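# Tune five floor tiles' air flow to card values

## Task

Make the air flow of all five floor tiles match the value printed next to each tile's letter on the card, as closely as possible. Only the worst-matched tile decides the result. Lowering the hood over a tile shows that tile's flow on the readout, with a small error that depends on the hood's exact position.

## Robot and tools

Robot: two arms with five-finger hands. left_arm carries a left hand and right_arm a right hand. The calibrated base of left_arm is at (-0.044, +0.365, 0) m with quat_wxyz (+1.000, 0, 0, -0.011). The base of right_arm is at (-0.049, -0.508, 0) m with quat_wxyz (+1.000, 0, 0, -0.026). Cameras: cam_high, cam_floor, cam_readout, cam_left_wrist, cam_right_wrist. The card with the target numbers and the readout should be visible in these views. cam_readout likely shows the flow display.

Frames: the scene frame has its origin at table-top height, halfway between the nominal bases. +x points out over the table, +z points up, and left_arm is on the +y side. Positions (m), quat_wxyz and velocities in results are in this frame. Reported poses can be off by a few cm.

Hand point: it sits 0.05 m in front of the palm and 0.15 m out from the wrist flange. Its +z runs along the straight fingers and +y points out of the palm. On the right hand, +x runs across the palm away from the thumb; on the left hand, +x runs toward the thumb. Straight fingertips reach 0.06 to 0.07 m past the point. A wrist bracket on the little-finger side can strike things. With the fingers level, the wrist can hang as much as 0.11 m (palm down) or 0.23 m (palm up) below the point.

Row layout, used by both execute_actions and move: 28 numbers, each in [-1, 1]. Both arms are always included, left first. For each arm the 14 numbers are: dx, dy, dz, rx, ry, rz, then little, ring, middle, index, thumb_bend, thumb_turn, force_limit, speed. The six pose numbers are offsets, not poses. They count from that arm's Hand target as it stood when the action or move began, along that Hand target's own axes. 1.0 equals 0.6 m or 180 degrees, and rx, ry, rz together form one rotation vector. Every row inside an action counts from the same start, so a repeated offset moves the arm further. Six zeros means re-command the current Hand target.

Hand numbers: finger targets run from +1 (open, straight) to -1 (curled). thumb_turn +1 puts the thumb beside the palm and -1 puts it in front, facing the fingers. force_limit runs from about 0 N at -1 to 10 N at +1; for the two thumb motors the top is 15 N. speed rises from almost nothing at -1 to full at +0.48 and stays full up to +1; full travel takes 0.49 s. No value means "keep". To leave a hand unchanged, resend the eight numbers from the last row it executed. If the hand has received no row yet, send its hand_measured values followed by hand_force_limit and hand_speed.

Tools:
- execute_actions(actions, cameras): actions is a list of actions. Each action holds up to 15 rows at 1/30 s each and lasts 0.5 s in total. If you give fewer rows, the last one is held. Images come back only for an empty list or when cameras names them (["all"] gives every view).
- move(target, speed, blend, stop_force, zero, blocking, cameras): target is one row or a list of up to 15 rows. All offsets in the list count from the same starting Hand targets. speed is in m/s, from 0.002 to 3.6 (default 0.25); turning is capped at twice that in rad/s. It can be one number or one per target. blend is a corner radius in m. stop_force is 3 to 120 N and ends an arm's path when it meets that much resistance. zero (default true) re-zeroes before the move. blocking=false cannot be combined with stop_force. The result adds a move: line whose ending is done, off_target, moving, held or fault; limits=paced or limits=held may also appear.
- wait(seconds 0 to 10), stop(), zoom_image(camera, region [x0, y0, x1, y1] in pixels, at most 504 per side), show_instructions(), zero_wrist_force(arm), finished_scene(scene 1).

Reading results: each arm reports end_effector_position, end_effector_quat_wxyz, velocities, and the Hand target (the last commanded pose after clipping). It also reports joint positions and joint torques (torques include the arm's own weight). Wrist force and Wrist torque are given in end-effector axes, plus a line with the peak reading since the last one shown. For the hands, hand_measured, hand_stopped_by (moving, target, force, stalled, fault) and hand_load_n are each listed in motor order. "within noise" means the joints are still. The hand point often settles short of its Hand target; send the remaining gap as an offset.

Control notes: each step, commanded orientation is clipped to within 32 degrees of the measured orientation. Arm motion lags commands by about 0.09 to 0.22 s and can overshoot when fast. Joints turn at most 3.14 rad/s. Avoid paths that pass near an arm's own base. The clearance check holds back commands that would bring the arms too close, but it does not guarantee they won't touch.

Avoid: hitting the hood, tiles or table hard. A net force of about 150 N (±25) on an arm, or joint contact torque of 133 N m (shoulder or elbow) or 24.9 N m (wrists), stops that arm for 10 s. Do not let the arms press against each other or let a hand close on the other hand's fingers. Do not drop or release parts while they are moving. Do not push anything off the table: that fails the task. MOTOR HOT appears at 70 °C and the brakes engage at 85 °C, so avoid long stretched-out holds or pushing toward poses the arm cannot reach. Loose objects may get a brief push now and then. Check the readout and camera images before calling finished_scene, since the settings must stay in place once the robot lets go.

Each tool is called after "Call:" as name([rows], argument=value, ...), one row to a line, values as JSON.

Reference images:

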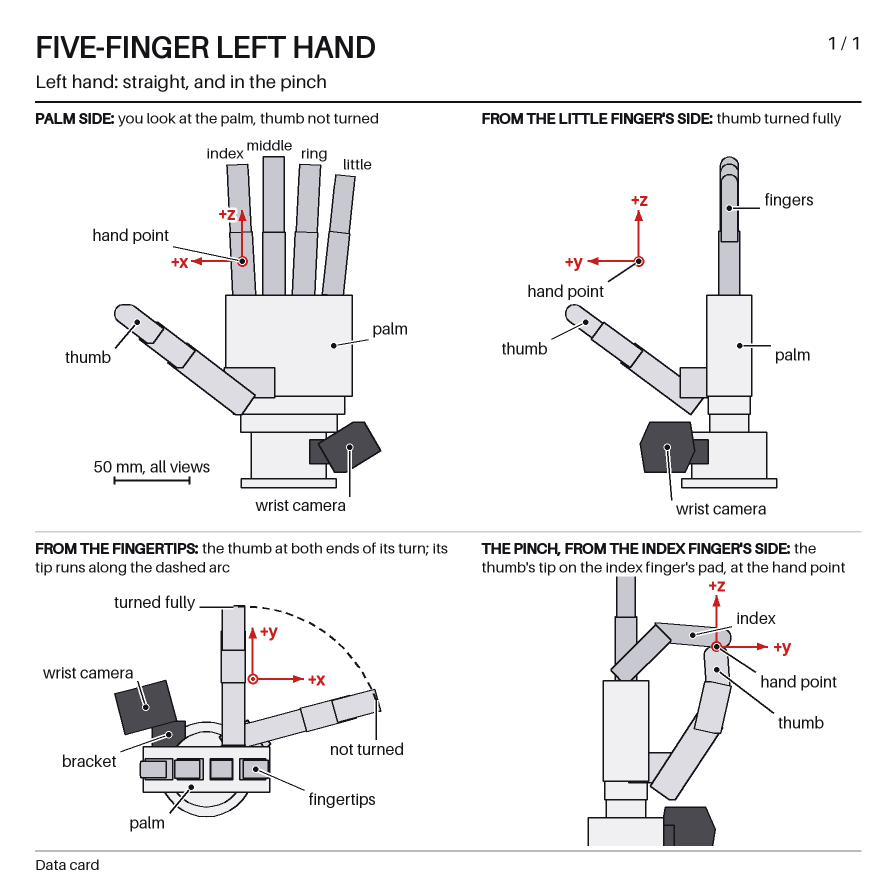

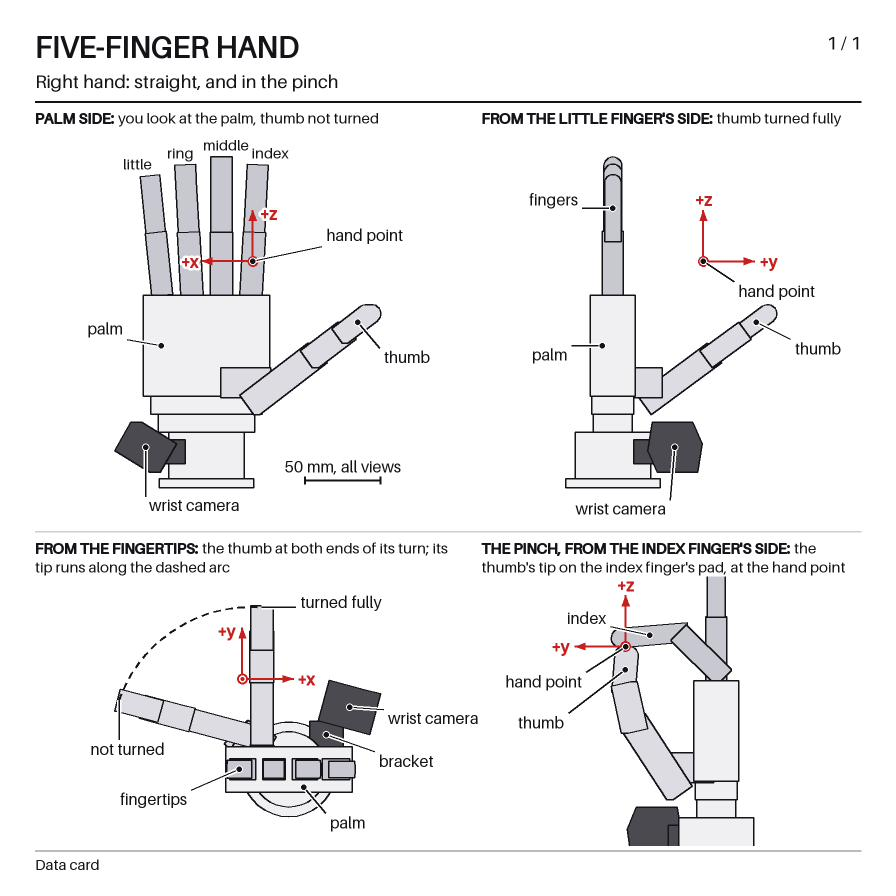

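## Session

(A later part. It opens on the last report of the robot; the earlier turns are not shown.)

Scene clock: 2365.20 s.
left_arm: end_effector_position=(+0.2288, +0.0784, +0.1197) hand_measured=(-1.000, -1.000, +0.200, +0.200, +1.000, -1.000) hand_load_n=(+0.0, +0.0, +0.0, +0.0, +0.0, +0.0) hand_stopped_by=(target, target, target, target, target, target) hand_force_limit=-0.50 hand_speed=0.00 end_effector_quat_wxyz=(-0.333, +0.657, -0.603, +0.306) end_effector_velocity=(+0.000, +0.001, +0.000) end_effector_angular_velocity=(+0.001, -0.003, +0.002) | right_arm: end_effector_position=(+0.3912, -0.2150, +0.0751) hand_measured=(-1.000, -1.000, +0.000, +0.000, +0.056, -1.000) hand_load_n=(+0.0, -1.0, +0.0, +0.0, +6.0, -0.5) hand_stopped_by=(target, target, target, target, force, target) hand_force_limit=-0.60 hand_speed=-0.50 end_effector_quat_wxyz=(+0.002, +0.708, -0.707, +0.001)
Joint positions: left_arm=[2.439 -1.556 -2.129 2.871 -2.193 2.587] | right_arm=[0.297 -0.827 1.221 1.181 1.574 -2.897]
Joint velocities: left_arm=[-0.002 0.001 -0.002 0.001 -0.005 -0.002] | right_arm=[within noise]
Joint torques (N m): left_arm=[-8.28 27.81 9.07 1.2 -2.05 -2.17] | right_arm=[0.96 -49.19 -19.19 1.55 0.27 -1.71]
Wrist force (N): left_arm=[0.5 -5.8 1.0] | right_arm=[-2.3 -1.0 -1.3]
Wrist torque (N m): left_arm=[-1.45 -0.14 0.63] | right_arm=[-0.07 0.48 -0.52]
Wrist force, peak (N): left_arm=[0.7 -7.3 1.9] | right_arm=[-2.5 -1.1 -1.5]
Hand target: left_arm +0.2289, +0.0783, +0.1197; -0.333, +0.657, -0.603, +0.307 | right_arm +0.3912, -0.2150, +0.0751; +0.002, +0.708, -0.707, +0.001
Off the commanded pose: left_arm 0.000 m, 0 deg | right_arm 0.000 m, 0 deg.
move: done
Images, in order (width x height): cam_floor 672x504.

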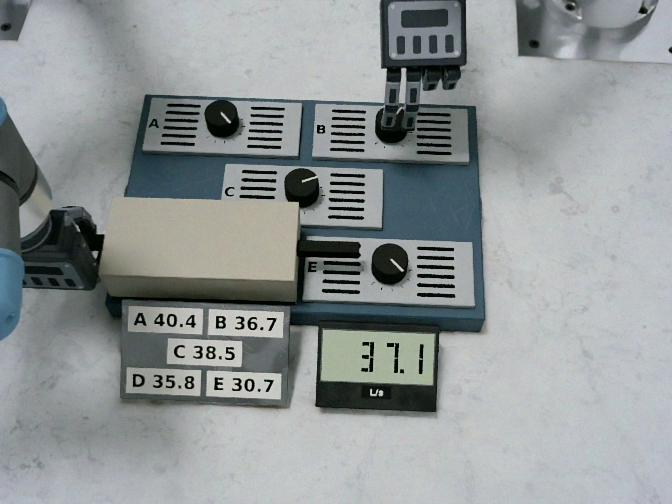

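Call:
move(target=[0,0.0657,0.0484,0,0,0,-1,-1,0.2,0.2,1,-1,-0.5,0, 0,0,0,0,0,0,-1,-1,0,0,-0.3,-1,-0.6,-0.5], speed=0.08, stop_force=8)

Call:
move(target=[0,0,0,0,0,0,-1,-1,-0.2,-0.2,0.1,-1,-0.5,-0.7, 0,0,0,0,0,0,-1,-1,0,0,-0.3,-1,-0.6,-0.5], cameras=["cam_readout"])

Call:
move(target=[0.00264,0.00186,-0.00253,0,0.0447,0.0329,-1,-1,-0.2,-0.2,0.1,-1,-0.5,-0.7, 0,0,0,0,0,0,-1,-1,0,0,-0.3,-1,-0.6,-0.5], speed=0.2, cameras=["cam_readout"])

Call:
move(target=[0,0,0,0,0,0,-1,-1,0.25,0.25,1,-1,-0.5,0.2, 0,0,0,0,0,0,-1,-1,0,0,-0.3,-1,-0.6,-0.5])

Call:
move(target=[0,-0.1073,-0.0791,0,0,0,-1,-1,0.25,0.25,1,-1,-0.5,0.2, 0,0,0,0,0,0,-1,-1,0,0,-0.3,-1,-0.6,-0.5], speed=0.25, cameras=["cam_readout","cam_floor"])

Call:
zoom_image(camera="cam_floor", region=[285, 60, 505, 225])

Scene clock: 2375.73 s.
left_arm: end_effector_position=(+0.2290, +0.0783, +0.0708) hand_measured=(-1.000, -1.000, +0.200, +0.200, +1.000, -1.000) hand_load_n=(+0.0, +0.0, +0.0, +0.0, +0.0, +0.0) hand_stopped_by=(target, target, target, target, target, target) hand_force_limit=-0.50 hand_speed=0.00 end_effector_quat_wxyz=(-0.333, +0.657, -0.603, +0.307) | right_arm: end_effector_position=(+0.3912, -0.2150, +0.0751) hand_measured=(-1.000, -1.000, +0.000, +0.000, +0.056, -1.000) hand_load_n=(+0.0, -1.0, +0.0, +0.0, +6.0, -0.5) hand_stopped_by=(target, target, target, target, force, target) hand_force_limit=-0.60 hand_speed=-0.50 end_effector_quat_wxyz=(+0.002, +0.708, -0.707, +0.001)
Joint positions: left_arm=[2.44 -1.637 -2.199 3.022 -2.193 2.587] | right_arm=[0.297 -0.827 1.221 1.181 1.574 -2.897]
Joint torques (N m): left_arm=[7.81 29.1 15.79 1.22 0.96 1.03] | right_arm=[-7.99 -46.76 -12.46 1.31 -0.1 -1.42]
Wrist force (N): left_arm=[0.7 -5.7 0.8] | right_arm=[-2.3 -0.9 -1.4]
Wrist torque (N m): left_arm=[-1.44 -0.17 0.64] | right_arm=[-0.06 0.48 -0.52]
Wrist force, peak (N): left_arm=[0.6 -6.2 0.4] | right_arm=[-2.7 -1.3 -1.2]
Hand target: left_arm +0.2290, +0.0783, +0.0708; -0.333, +0.657, -0.603, +0.307 | right_arm +0.3912, -0.2150, +0.0751; +0.002, +0.708, -0.707, +0.001
Off the commanded pose: left_arm 0.000 m, 0 deg | right_arm 0.000 m, 0 deg.
move: done

Scene clock: 2377.07 s.
left_arm: end_effector_position=(+0.2290, +0.0783, +0.0708) hand_measured=(-1.000, -1.000, +0.040, +0.038, +0.548, -1.000) hand_load_n=(+0.0, +0.0, +12.5, +3.0, +3.5, +0.0) hand_stopped_by=(target, target, force, force, force, target) hand_force_limit=-0.50 hand_speed=-0.70 end_effector_quat_wxyz=(-0.333, +0.657, -0.603, +0.307) | right_arm: end_effector_position=(+0.3912, -0.2150, +0.0751) hand_measured=(-1.000, -1.000, +0.000, +0.000, +0.056, -1.000) hand_load_n=(+0.0, -1.5, +0.0, +0.0, +5.5, -1.0) hand_stopped_by=(target, target, target, target, force, target) hand_force_limit=-0.60 hand_speed=-0.50 end_effector_quat_wxyz=(+0.002, +0.708, -0.707, +0.001)
Joint positions: left_arm=[2.44 -1.637 -2.199 3.022 -2.193 2.587] | right_arm=[0.297 -0.827 1.221 1.181 1.574 -2.897]
Joint torques (N m): left_arm=[-8.28 29.08 13.32 -3.56 0.54 -0.19] | right_arm=[-8.43 -46.14 -12.83 1.49 -0.27 -1.55]
Wrist force (N): left_arm=[0.4 -6.8 9.1] | right_arm=[-2.4 -1.1 -1.2]
Wrist torque (N m): left_arm=[-1.35 -0.08 0.68] | right_arm=[-0.08 0.49 -0.53]
Wrist force, peak (N): left_arm=[-0.3 -8.9 12.2] | right_arm=[-2.4 -1.1 -1.4]
Hand target: left_arm +0.2290, +0.0783, +0.0708; -0.333, +0.657, -0.603, +0.307 | right_arm +0.3912, -0.2150, +0.0751; +0.002, +0.708, -0.707, +0.001
Off the commanded pose: left_arm 0.000 m, 0 deg | right_arm 0.000 m, 0 deg.
move: done
Images, in order (width x height): cam_readout 672x504.

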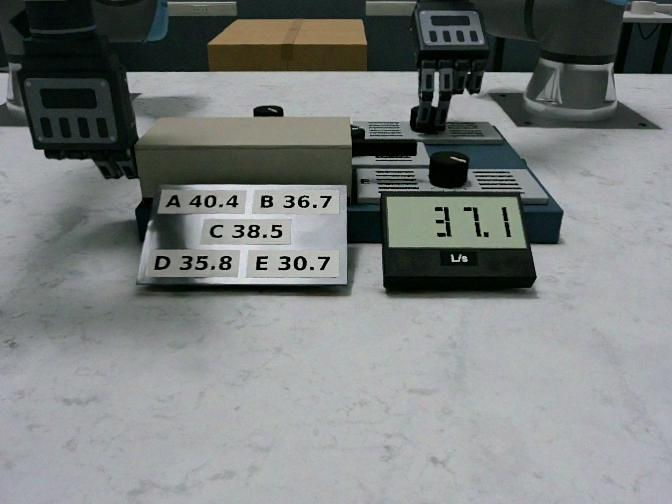

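Scene clock: 2378.00 s.
left_arm: end_effector_position=(+0.2273, +0.0765, +0.0708) hand_measured=(-1.000, -1.000, +0.040, +0.038, +0.548, -1.000) hand_load_n=(+0.0, +0.0, +15.0, +3.0, +2.5, -2.0) hand_stopped_by=(target, target, force, force, force, target) hand_force_limit=-0.50 hand_speed=-0.70 end_effector_quat_wxyz=(-0.305, +0.602, -0.658, +0.334) | right_arm: end_effector_position=(+0.3912, -0.2150, +0.0751) hand_measured=(-1.000, -1.000, +0.000, +0.000, +0.056, -1.000) hand_load_n=(+0.0, -1.5, +0.0, +0.0, +6.0, -0.5) hand_stopped_by=(target, target, target, target, force, target) hand_force_limit=-0.60 hand_speed=-0.50 end_effector_quat_wxyz=(+0.002, +0.708, -0.707, +0.001)
Joint positions: left_arm=[2.536 -1.542 -2.272 3.109 -1.997 2.802] | right_arm=[0.297 -0.827 1.221 1.181 1.574 -2.897]
Joint torques (N m): left_arm=[-1.53 3.85 13.74 -3 4.27 2.04] | right_arm=[-8.45 -45.23 -11.97 1.39 -0.35 -1.49]
Wrist force (N): left_arm=[-9.3 -13.0 8.2] | right_arm=[-2.3 -1.1 -0.9]
Wrist torque (N m): left_arm=[-1.39 -0.16 0.90] | right_arm=[-0.08 0.47 -0.52]
Wrist force, peak (N): left_arm=[-11.0 -11.7 9.3] | right_arm=[-2.6 -1.1 -1.3]
Hand target: left_arm +0.2273, +0.0765, +0.0708; +0.305, -0.602, +0.658, -0.334 | right_arm +0.3912, -0.2150, +0.0751; +0.002, +0.708, -0.707, +0.001
Off the commanded pose: left_arm 0.000 m, 0 deg | right_arm 0.000 m, 0 deg.
move: done
Images, in order (width x height): cam_readout 672x504.

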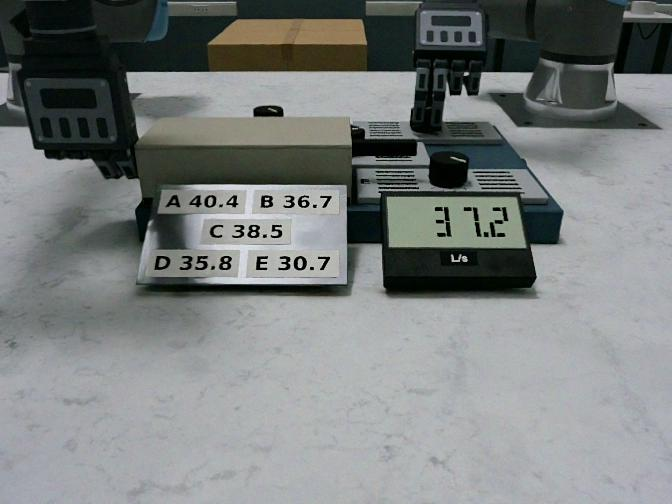

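Scene clock: 2378.57 s.
left_arm: end_effector_position=(+0.2273, +0.0765, +0.0708) hand_measured=(-1.000, -1.000, +0.250, +0.250, +1.000, -1.000) hand_load_n=(+0.0, +0.0, +0.0, +0.0, +0.0, +0.0) hand_stopped_by=(target, target, target, target, target, target) hand_force_limit=-0.50 hand_speed=0.20 end_effector_quat_wxyz=(-0.305, +0.602, -0.658, +0.334) | right_arm: end_effector_position=(+0.3912, -0.2150, +0.0751) hand_measured=(-1.000, -1.000, +0.000, +0.000, +0.056, -1.000) hand_load_n=(+0.0, -1.0, +0.0, +0.0, +6.0, -0.5) hand_stopped_by=(target, target, target, target, force, target) hand_force_limit=-0.60 hand_speed=-0.50 end_effector_quat_wxyz=(+0.002, +0.708, -0.707, +0.001)
Joint positions: left_arm=[2.536 -1.542 -2.272 3.109 -1.996 2.802] | right_arm=[0.297 -0.827 1.221 1.181 1.574 -2.897]
Joint torques (N m): left_arm=[4.68 -0.89 10.51 -1.1 -1.85 1.83] | right_arm=[-8.11 -44.94 -11.99 1.55 -0.24 -1.54]
Wrist force (N): left_arm=[1.2 -5.4 0.8] | right_arm=[-2.2 -1.2 -1.2]
Wrist torque (N m): left_arm=[-1.42 -0.20 0.73] | right_arm=[-0.09 0.46 -0.52]
Wrist force, peak (N): left_arm=[-9.5 -13.5 7.9] | right_arm=[-2.6 -1.1 -1.1]
Hand target: left_arm +0.2273, +0.0765, +0.0708; +0.305, -0.602, +0.658, -0.334 | right_arm +0.3912, -0.2150, +0.0751; +0.002, +0.708, -0.707, +0.001
Off the commanded pose: left_arm 0.000 m, 0 deg | right_arm 0.000 m, 0 deg.
move: done

Scene clock: 2379.47 s.
left_arm: end_effector_position=(+0.2270, +0.0767, +0.1507) hand_measured=(-1.000, -1.000, +0.250, +0.250, +1.000, -1.000) hand_load_n=(+0.0, +0.0, +0.0, +0.0, +0.0, +0.0) hand_stopped_by=(target, target, target, target, target, target) hand_force_limit=-0.50 hand_speed=0.20 end_effector_quat_wxyz=(-0.305, +0.602, -0.658, +0.334) | right_arm: end_effector_position=(+0.3912, -0.2150, +0.0751) hand_measured=(-1.000, -1.000, +0.000, +0.000, +0.056, -1.000) hand_load_n=(+0.0, -1.0, +0.0, +0.0, +5.5, -0.5) hand_stopped_by=(target, target, target, target, force, target) hand_force_limit=-0.60 hand_speed=-0.50 end_effector_quat_wxyz=(+0.002, +0.708, -0.707, +0.001)
Joint positions: left_arm=[2.536 -1.42 -2.141 2.856 -1.997 2.802] | right_arm=[0.297 -0.827 1.221 1.181 1.574 -2.897]
Joint torques (N m): left_arm=[-6.83 10.22 23.51 -3.12 0.13 -2.16] | right_arm=[-8.12 -44.75 -12.91 1.4 -0.3 -1.4]
Wrist force (N): left_arm=[1.0 -5.0 0.7] | right_arm=[-2.4 -0.9 -1.4]
Wrist torque (N m): left_arm=[-1.32 -0.21 0.75] | right_arm=[-0.05 0.49 -0.52]
Wrist force, peak (N): left_arm=[0.7 -6.4 -0.2] | right_arm=[-2.5 -1.2 -1.4]
Hand target: left_arm +0.2270, +0.0766, +0.1508; +0.305, -0.602, +0.658, -0.334 | right_arm +0.3912, -0.2150, +0.0751; +0.002, +0.708, -0.707, +0.001
Off the commanded pose: left_arm 0.000 m, 0 deg | right_arm 0.000 m, 0 deg.
move: done
Images, in order (width x height): cam_floor 672x504, cam_readout 672x504.

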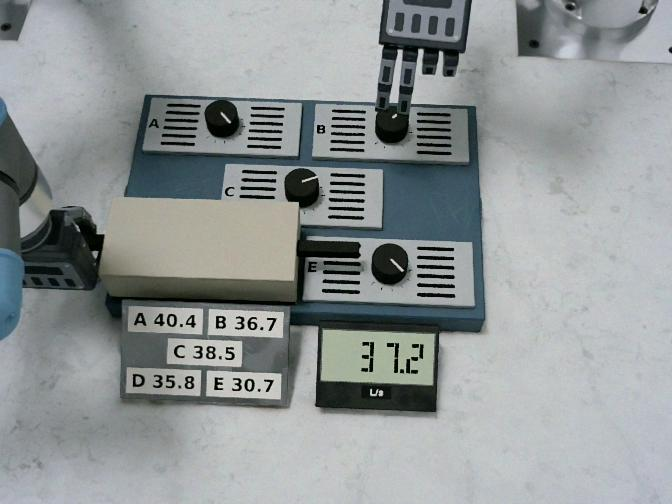

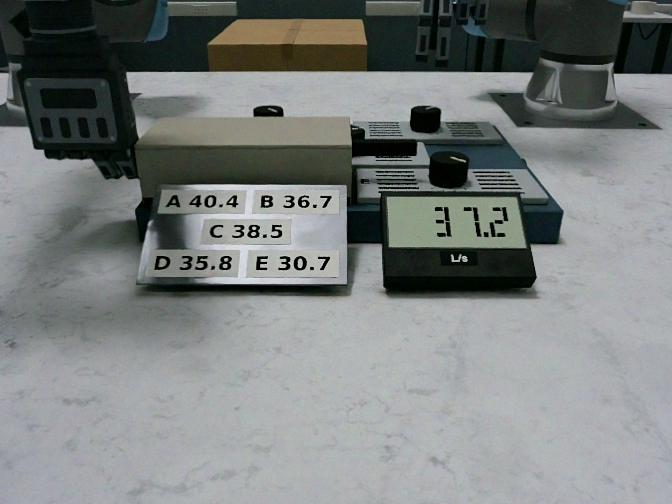

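Scaled by 2.291 from the camera's 672x504 image, which has a finer 960x720 frame.

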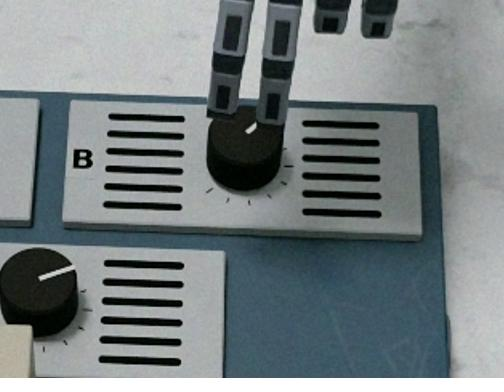

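Call:
move(target=[0.0514,-0.1805,0.2321,-0.0478,-0.0211,-0.0181,-1,-1,0,0,1,-1,-0.5,0, 0,0,0,0,0,0,-1,-1,0,0,-0.3,-1,-0.6,-0.5], speed=0.3, cameras=["cam_floor"])

Call:
move([
  [0,0.0863,0.0863,0,0,0,-1,-1,0,0,1,-1,-0.5,0, 0,0,0,0,0,0,-1,-1,0,0,-0.3,-1,-0.6,-0.5],
  [0,0.0998,0.0998,0,0,0,-1,-1,0,0,1,-1,-0.5,0, 0,0,0,0,0,0,-1,-1,0,0,-0.3,-1,-0.6,-0.5],
  [0,0.107,0.088,-0.125,0,0,-1,-1,0,0,1,-1,-0.5,0, 0,0,0,0,0,0,-1,-1,0,0,-0.3,-1,-0.6,-0.5],
  [0,0.1138,0.0759,-0.25,0,0,-1,-1,0,0,1,-1,-0.5,0, 0,0,0,0,0,0,-1,-1,0,0,-0.3,-1,-0.6,-0.5],
  [0,0.1138,0.0759,-0.25,0,0,-1,-1,0,0,-0.3,-1,-0.6,-0.5, 0,0,0,0,0,0,-1,-1,0,0,-0.3,-1,-0.6,-0.5],
], speed=[0.25,0.1,0.15,0.15,0.1], blend=[0.003,0.001,0.002,0,0], cameras=["cam_readout","cam_floor"])

Call:
zoom_image(camera="cam_floor", region=[90, 180, 310, 345])

Scene clock: 2390.03 s.
left_arm: end_effector_position=(+0.3999, +0.0301, +0.1561) hand_measured=(-1.000, -1.000, +0.000, +0.000, +1.000, -1.000) hand_load_n=(+0.0, +0.0, +0.0, +0.0, +0.0, +0.0) hand_stopped_by=(target, target, target, target, target, target) hand_force_limit=-0.50 hand_speed=0.00 end_effector_quat_wxyz=(-0.271, +0.652, -0.653, +0.273) end_effector_velocity=(+0.002, -0.001, +0.001) end_effector_angular_velocity=(-0.001, -0.003, +0.000) | right_arm: end_effector_position=(+0.3912, -0.2150, +0.0751) hand_measured=(-1.000, -1.000, +0.000, +0.000, +0.056, -1.000) hand_load_n=(+0.0, -1.0, +0.0, +0.0, +6.0, -0.5) hand_stopped_by=(target, target, target, target, force, target) hand_force_limit=-0.60 hand_speed=-0.50 end_effector_quat_wxyz=(+0.002, +0.708, -0.707, +0.001)
Joint positions: left_arm=[2.699 -1.847 -1.632 2.642 -1.892 2.803] | right_arm=[0.297 -0.827 1.221 1.181 1.574 -2.897]
Joint velocities: left_arm=[0.001 -0.001 0.005 0 0.001 0.001] | right_arm=[within noise]
Joint torques (N m): left_arm=[4.08 15.01 22.8 -3.09 0.64 2.23] | right_arm=[-8.28 -42.55 -12.16 1.47 -0.68 -1.35]
Wrist force (N): left_arm=[1.0 -4.7 0.2] | right_arm=[-2.5 -1.0 -1.3]
Wrist torque (N m): left_arm=[-1.28 -0.24 0.69] | right_arm=[-0.08 0.50 -0.53]
Wrist force, peak (N): left_arm=[1.3 -6.5 1.9] | right_arm=[-2.6 -1.0 -1.4]
Hand target: left_arm +0.3998, +0.0301, +0.1560; -0.271, +0.652, -0.654, +0.273 | right_arm +0.3912, -0.2150, +0.0751; +0.002, +0.708, -0.707, +0.001
Off the commanded pose: left_arm 0.000 m, 0 deg | right_arm 0.000 m, 0 deg.
move: done
Images, in order (width x height): cam_floor 672x504.

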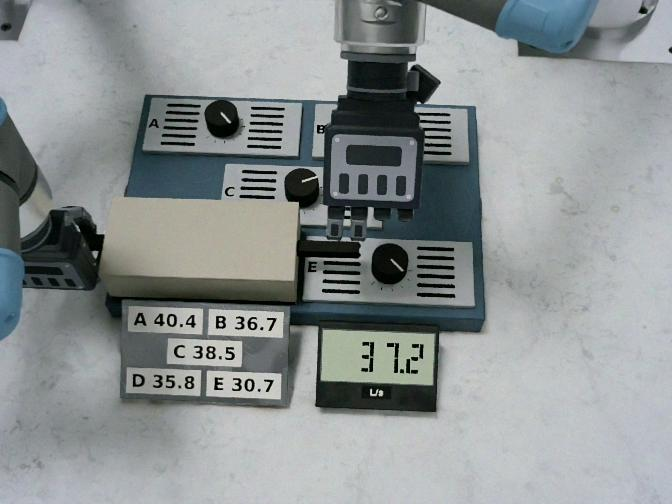

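Scene clock: 2395.57 s.
left_arm: end_effector_position=(+0.3840, +0.0300, +0.0755) hand_measured=(-1.000, -1.000, +0.000, +0.000, -0.204, -1.000) hand_load_n=(+0.5, +0.0, +0.0, +0.0, +6.5, +0.0) hand_stopped_by=(target, target, target, target, force, target) hand_force_limit=-0.60 hand_speed=-0.50 end_effector_quat_wxyz=(-0.001, +0.706, -0.708, +0.002) | right_arm: end_effector_position=(+0.3912, -0.2150, +0.0751) hand_measured=(-1.000, -1.000, +0.000, +0.000, +0.056, -1.000) hand_load_n=(+0.0, -0.5, +0.0, +0.0, +2.5, +0.5) hand_stopped_by=(target, target, target, target, force, target) hand_force_limit=-0.60 hand_speed=-0.50 end_effector_quat_wxyz=(+0.002, +0.708, -0.707, +0.001)
Joint positions: left_arm=[2.839 -2.333 -1.184 1.95 -1.571 2.82] | right_arm=[0.297 -0.827 1.221 1.181 1.574 -2.897]
Joint torques (N m): left_arm=[-3.52 55.7 21.48 -2.47 1.15 -2.39] | right_arm=[-8.23 -40.47 -13.02 1.51 -0.93 -1.15]
Wrist force (N): left_arm=[0.6 2.5 -0.5] | right_arm=[-1.9 0.2 -2.4]
Wrist torque (N m): left_arm=[-0.81 -0.51 0.39] | right_arm=[-0.02 0.43 -0.30]
Wrist force, peak (N): left_arm=[0.4 -14.4 3.8] | right_arm=[-2.4 -2.5 -2.2]
Hand target: left_arm +0.3841, +0.0300, +0.0755; -0.001, +0.706, -0.708, +0.002 | right_arm +0.3912, -0.2150, +0.0751; +0.002, +0.708, -0.707, +0.001
Off the commanded pose: left_arm 0.000 m, 0 deg | right_arm 0.000 m, 0 deg.
move: done
Images, in order (width x height): cam_floor 672x504, cam_readout 672x504.

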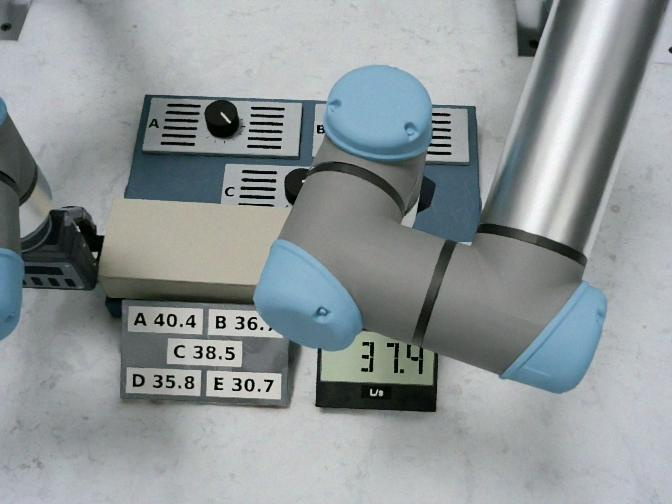

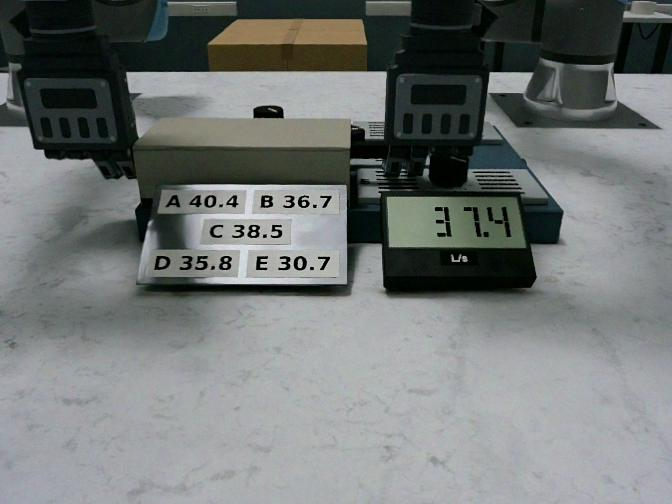

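Scaled by 2.291 from the camera's 672x504 image, which has a finer 960x720 frame.

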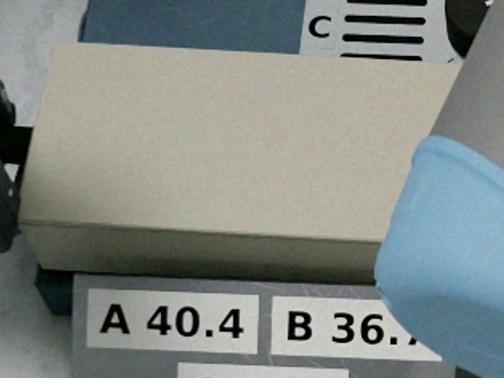

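Call:
move([
  [0,0.002,-0.09,0,0,0,-1,-1,0,0,-0.3,-1,-0.6,-0.5, 0,0,-0.09,0,0,0,-1,-1,0,0,-0.3,-1,-0.6,-0.5],
  [-0.3225,0.004,-0.09,0,0,0,-1,-1,0,0,-0.3,-1,-0.6,-0.5, -0.3225,-0.0003,-0.09,0,0,0,-1,-1,0,0,-0.3,-1,-0.6,-0.5],
], speed=[0.15,0.25], blend=[0.01,0], cameras=["cam_floor"])

Call:
zoom_image(camera="cam_floor", region=[270, 180, 510, 340])

Scene clock: 2407.43 s.
left_arm: end_effector_position=(+0.3820, +0.2236, +0.1293) hand_measured=(-1.000, -1.000, +0.000, +0.000, -0.204, -1.000) hand_load_n=(+0.0, +0.0, +0.5, +2.5, +4.5, +0.0) hand_stopped_by=(target, target, target, target, force, target) hand_force_limit=-0.60 hand_speed=-0.50 end_effector_quat_wxyz=(-0.001, +0.706, -0.708, +0.002) | right_arm: end_effector_position=(+0.3913, -0.0214, +0.1283) hand_measured=(-1.000, -1.000, +0.000, +0.000, +0.054, -1.000) hand_load_n=(+0.0, +0.0, +3.5, +0.0, -0.5, +0.0) hand_stopped_by=(target, target, target, target, force, target) hand_force_limit=-0.60 hand_speed=-0.50 end_effector_quat_wxyz=(+0.002, +0.708, -0.707, +0.001)
Joint positions: left_arm=[3.21 -2.104 -1.426 1.963 -1.569 3.191] | right_arm=[0.592 -0.502 0.473 1.603 1.573 -2.602]
Joint torques (N m): left_arm=[5.4 25.41 9.6 -5.51 0.42 1.86] | right_arm=[7.77 -51.89 -29.66 3.07 -2.05 1.69]
Wrist force (N): left_arm=[-0.5 -4.7 5.1] | right_arm=[-0.4 -1.0 4.2]
Wrist torque (N m): left_arm=[-1.09 -0.56 0.46] | right_arm=[-0.14 0.27 -0.16]
Wrist force, peak (N): left_arm=[3.5 1.7 7.9] | right_arm=[-9.4 -1.0 3.7]
Hand target: left_arm +0.3820, +0.2236, +0.1292; -0.001, +0.706, -0.708, +0.002 | right_arm +0.3912, -0.0213, +0.1283; +0.002, +0.708, -0.707, +0.001
Off the commanded pose: left_arm 0.000 m, 0 deg | right_arm 0.000 m, 0 deg.
move: done
Images, in order (width x height): cam_floor 672x504.

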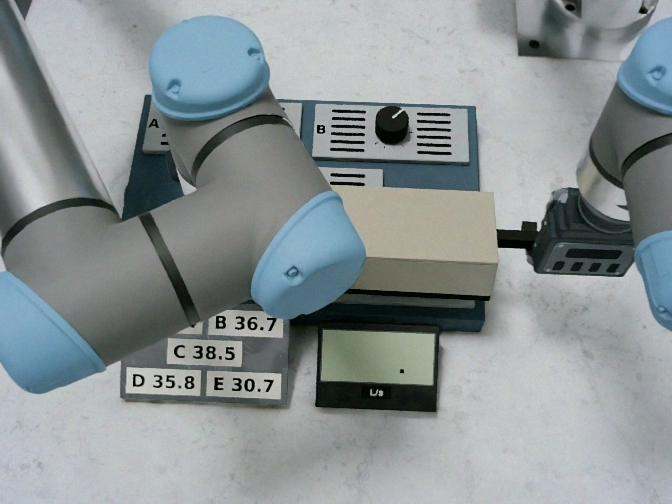

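Scaled by 2.100 from the camera's 672x504 image, which has a finer 960x720 frame.

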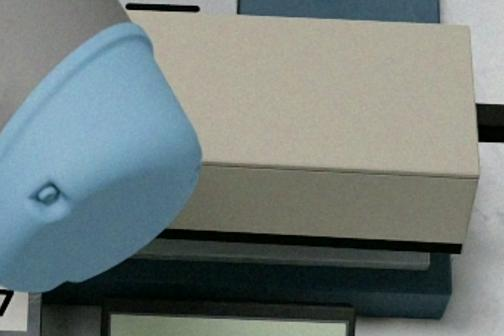

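Call:
move(target=[0,0.0045,0,0,0,0,-1,-1,0,0,-0.3,-1,-0.6,-0.5, 0,0,0,0,0,0,-1,-1,0,0,-0.3,-1,-0.6,-0.5], speed=0.1, cameras=["cam_floor"])

Call:
zoom_image(camera="cam_floor", region=[270, 180, 510, 340])

Scene clock: 2416.63 s.
left_arm: end_effector_position=(+0.3792, +0.2236, +0.1292) hand_measured=(-1.000, -1.000, +0.000, +0.000, -0.204, -1.000) hand_load_n=(+0.0, +0.0, +0.0, +3.0, +5.0, +1.0) hand_stopped_by=(target, target, target, target, force, target) hand_force_limit=-0.60 hand_speed=-0.50 end_effector_quat_wxyz=(-0.001, +0.706, -0.708, +0.002) | right_arm: end_effector_position=(+0.3912, -0.0213, +0.1283) hand_measured=(-1.000, -1.000, +0.000, +0.000, +0.054, -1.000) hand_load_n=(+0.0, +0.0, +3.5, +0.0, +0.0, +0.0) hand_stopped_by=(target, target, target, target, force, target) hand_force_limit=-0.60 hand_speed=-0.50 end_effector_quat_wxyz=(+0.002, +0.708, -0.707, +0.001)
Joint positions: left_arm=[3.211 -2.098 -1.436 1.966 -1.569 3.191] | right_arm=[0.592 -0.502 0.473 1.604 1.573 -2.602]
Joint torques (N m): left_arm=[6.4 45.41 20.03 -2 -0.24 2.06] | right_arm=[13.44 -51.79 -29.07 4.29 -1.11 1.88]
Wrist force (N): left_arm=[-0.4 -4.8 4.5] | right_arm=[-0.4 -0.7 3.4]
Wrist torque (N m): left_arm=[-1.08 -0.55 0.34] | right_arm=[-0.14 0.24 -0.15]
Wrist force, peak (N): left_arm=[-0.5 -4.9 5.2] | right_arm=[-0.2 -1.3 4.1]
Hand target: left_arm +0.3793, +0.2236, +0.1292; -0.001, +0.706, -0.708, +0.002 | right_arm +0.3912, -0.0213, +0.1283; +0.002, +0.708, -0.707, +0.001
Off the commanded pose: left_arm 0.000 m, 0 deg | right_arm 0.000 m, 0 deg.
move: done
Images, in order (width x height): cam_floor 672x504.

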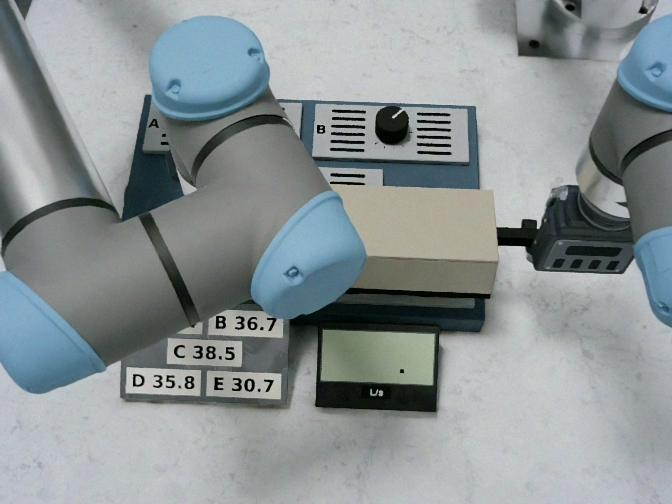

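Scaled by 2.100 from the camera's 672x504 image, which has a finer 960x720 frame.

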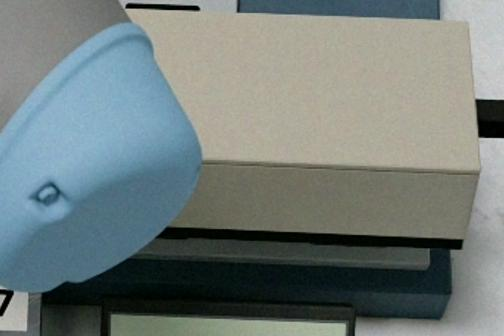

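Call:
move([
  [0,0,0.075,0,0,0,-1,-1,0,0,-0.3,-1,-0.6,-0.5, 0,0,0.0735,0,0,0,-1,-1,0,0,-0.3,-1,-0.6,-0.5],
  [0,0,0.09,0,0,0,-1,-1,0,0,-0.3,-1,-0.6,-0.5, 0,0,0.0887,0,0,0,-1,-1,0,0,-0.3,-1,-0.6,-0.5],
], speed=[0.15,0.04], blend=[0.001,0], cameras=["cam_readout","cam_floor"])

Call:
zoom_image(camera="cam_floor", region=[270, 180, 510, 340])

Scene clock: 2421.33 s.
left_arm: end_effector_position=(+0.3794, +0.2235, +0.0750) hand_measured=(-1.000, -1.000, +0.000, +0.000, -0.206, -1.000) hand_load_n=(+0.0, +0.0, +0.0, +0.0, +0.0, -0.5) hand_stopped_by=(target, target, target, target, force, target) hand_force_limit=-0.60 hand_speed=-0.50 end_effector_quat_wxyz=(-0.001, +0.706, -0.708, +0.002) | right_arm: end_effector_position=(+0.3911, -0.0215, +0.0750) hand_measured=(-1.000, -1.000, +0.000, +0.000, +0.056, -1.000) hand_load_n=(+0.0, -2.0, +0.0, +0.0, +3.5, +0.5) hand_stopped_by=(target, target, target, target, force, target) hand_force_limit=-0.60 hand_speed=-0.50 end_effector_quat_wxyz=(+0.002, +0.708, -0.707, +0.001) end_effector_velocity=(+0.000, +0.000, +0.002) end_effector_angular_velocity=(+0.000, +0.000, +0.000)
Joint positions: left_arm=[3.21 -2.154 -1.497 2.084 -1.569 3.191] | right_arm=[0.592 -0.494 0.594 1.475 1.573 -2.602]
Joint velocities: left_arm=[within noise] | right_arm=[0 -0.002 -0.003 0.005 0 0]
Joint torques (N m): left_arm=[-7.16 49.78 19.72 -4.6 1.12 -2.34] | right_arm=[-14.22 -56.86 -27.45 4.47 -1.04 -1.71]
Wrist force (N): left_arm=[1.8 -4.2 -1.4] | right_arm=[-1.7 -2.7 -5.0]
Wrist torque (N m): left_arm=[-0.89 -0.52 0.50] | right_arm=[-0.10 0.49 -0.32]
Wrist force, peak (N): left_arm=[1.7 -4.0 6.5] | right_arm=[-2.6 -5.0 -9.7]
Hand target: left_arm +0.3795, +0.2235, +0.0752; -0.001, +0.706, -0.708, +0.002 | right_arm +0.3911, -0.0215, +0.0751; +0.002, +0.708, -0.707, +0.001
Off the commanded pose: left_arm 0.000 m, 0 deg | right_arm 0.000 m, 0 deg.
move: done
Images, in order (width x height): cam_floor 672x504, cam_readout 672x504.

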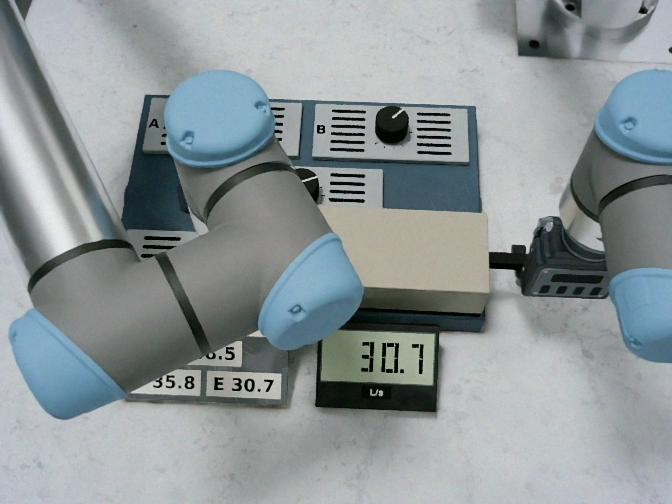

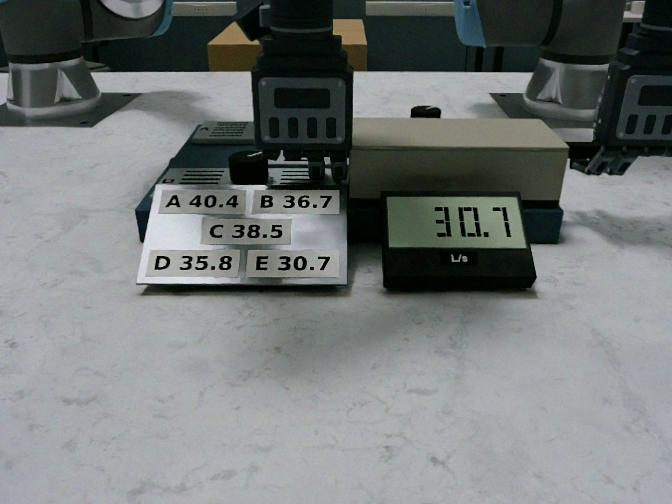

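Scaled by 2.100 from the camera's 672x504 image, which has a finer 960x720 frame.

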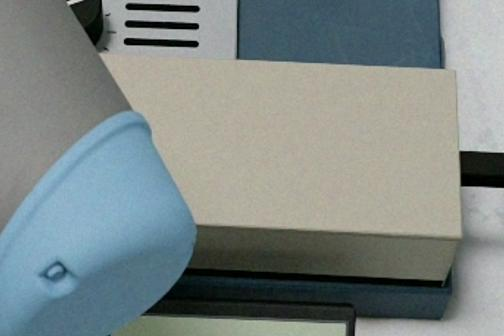

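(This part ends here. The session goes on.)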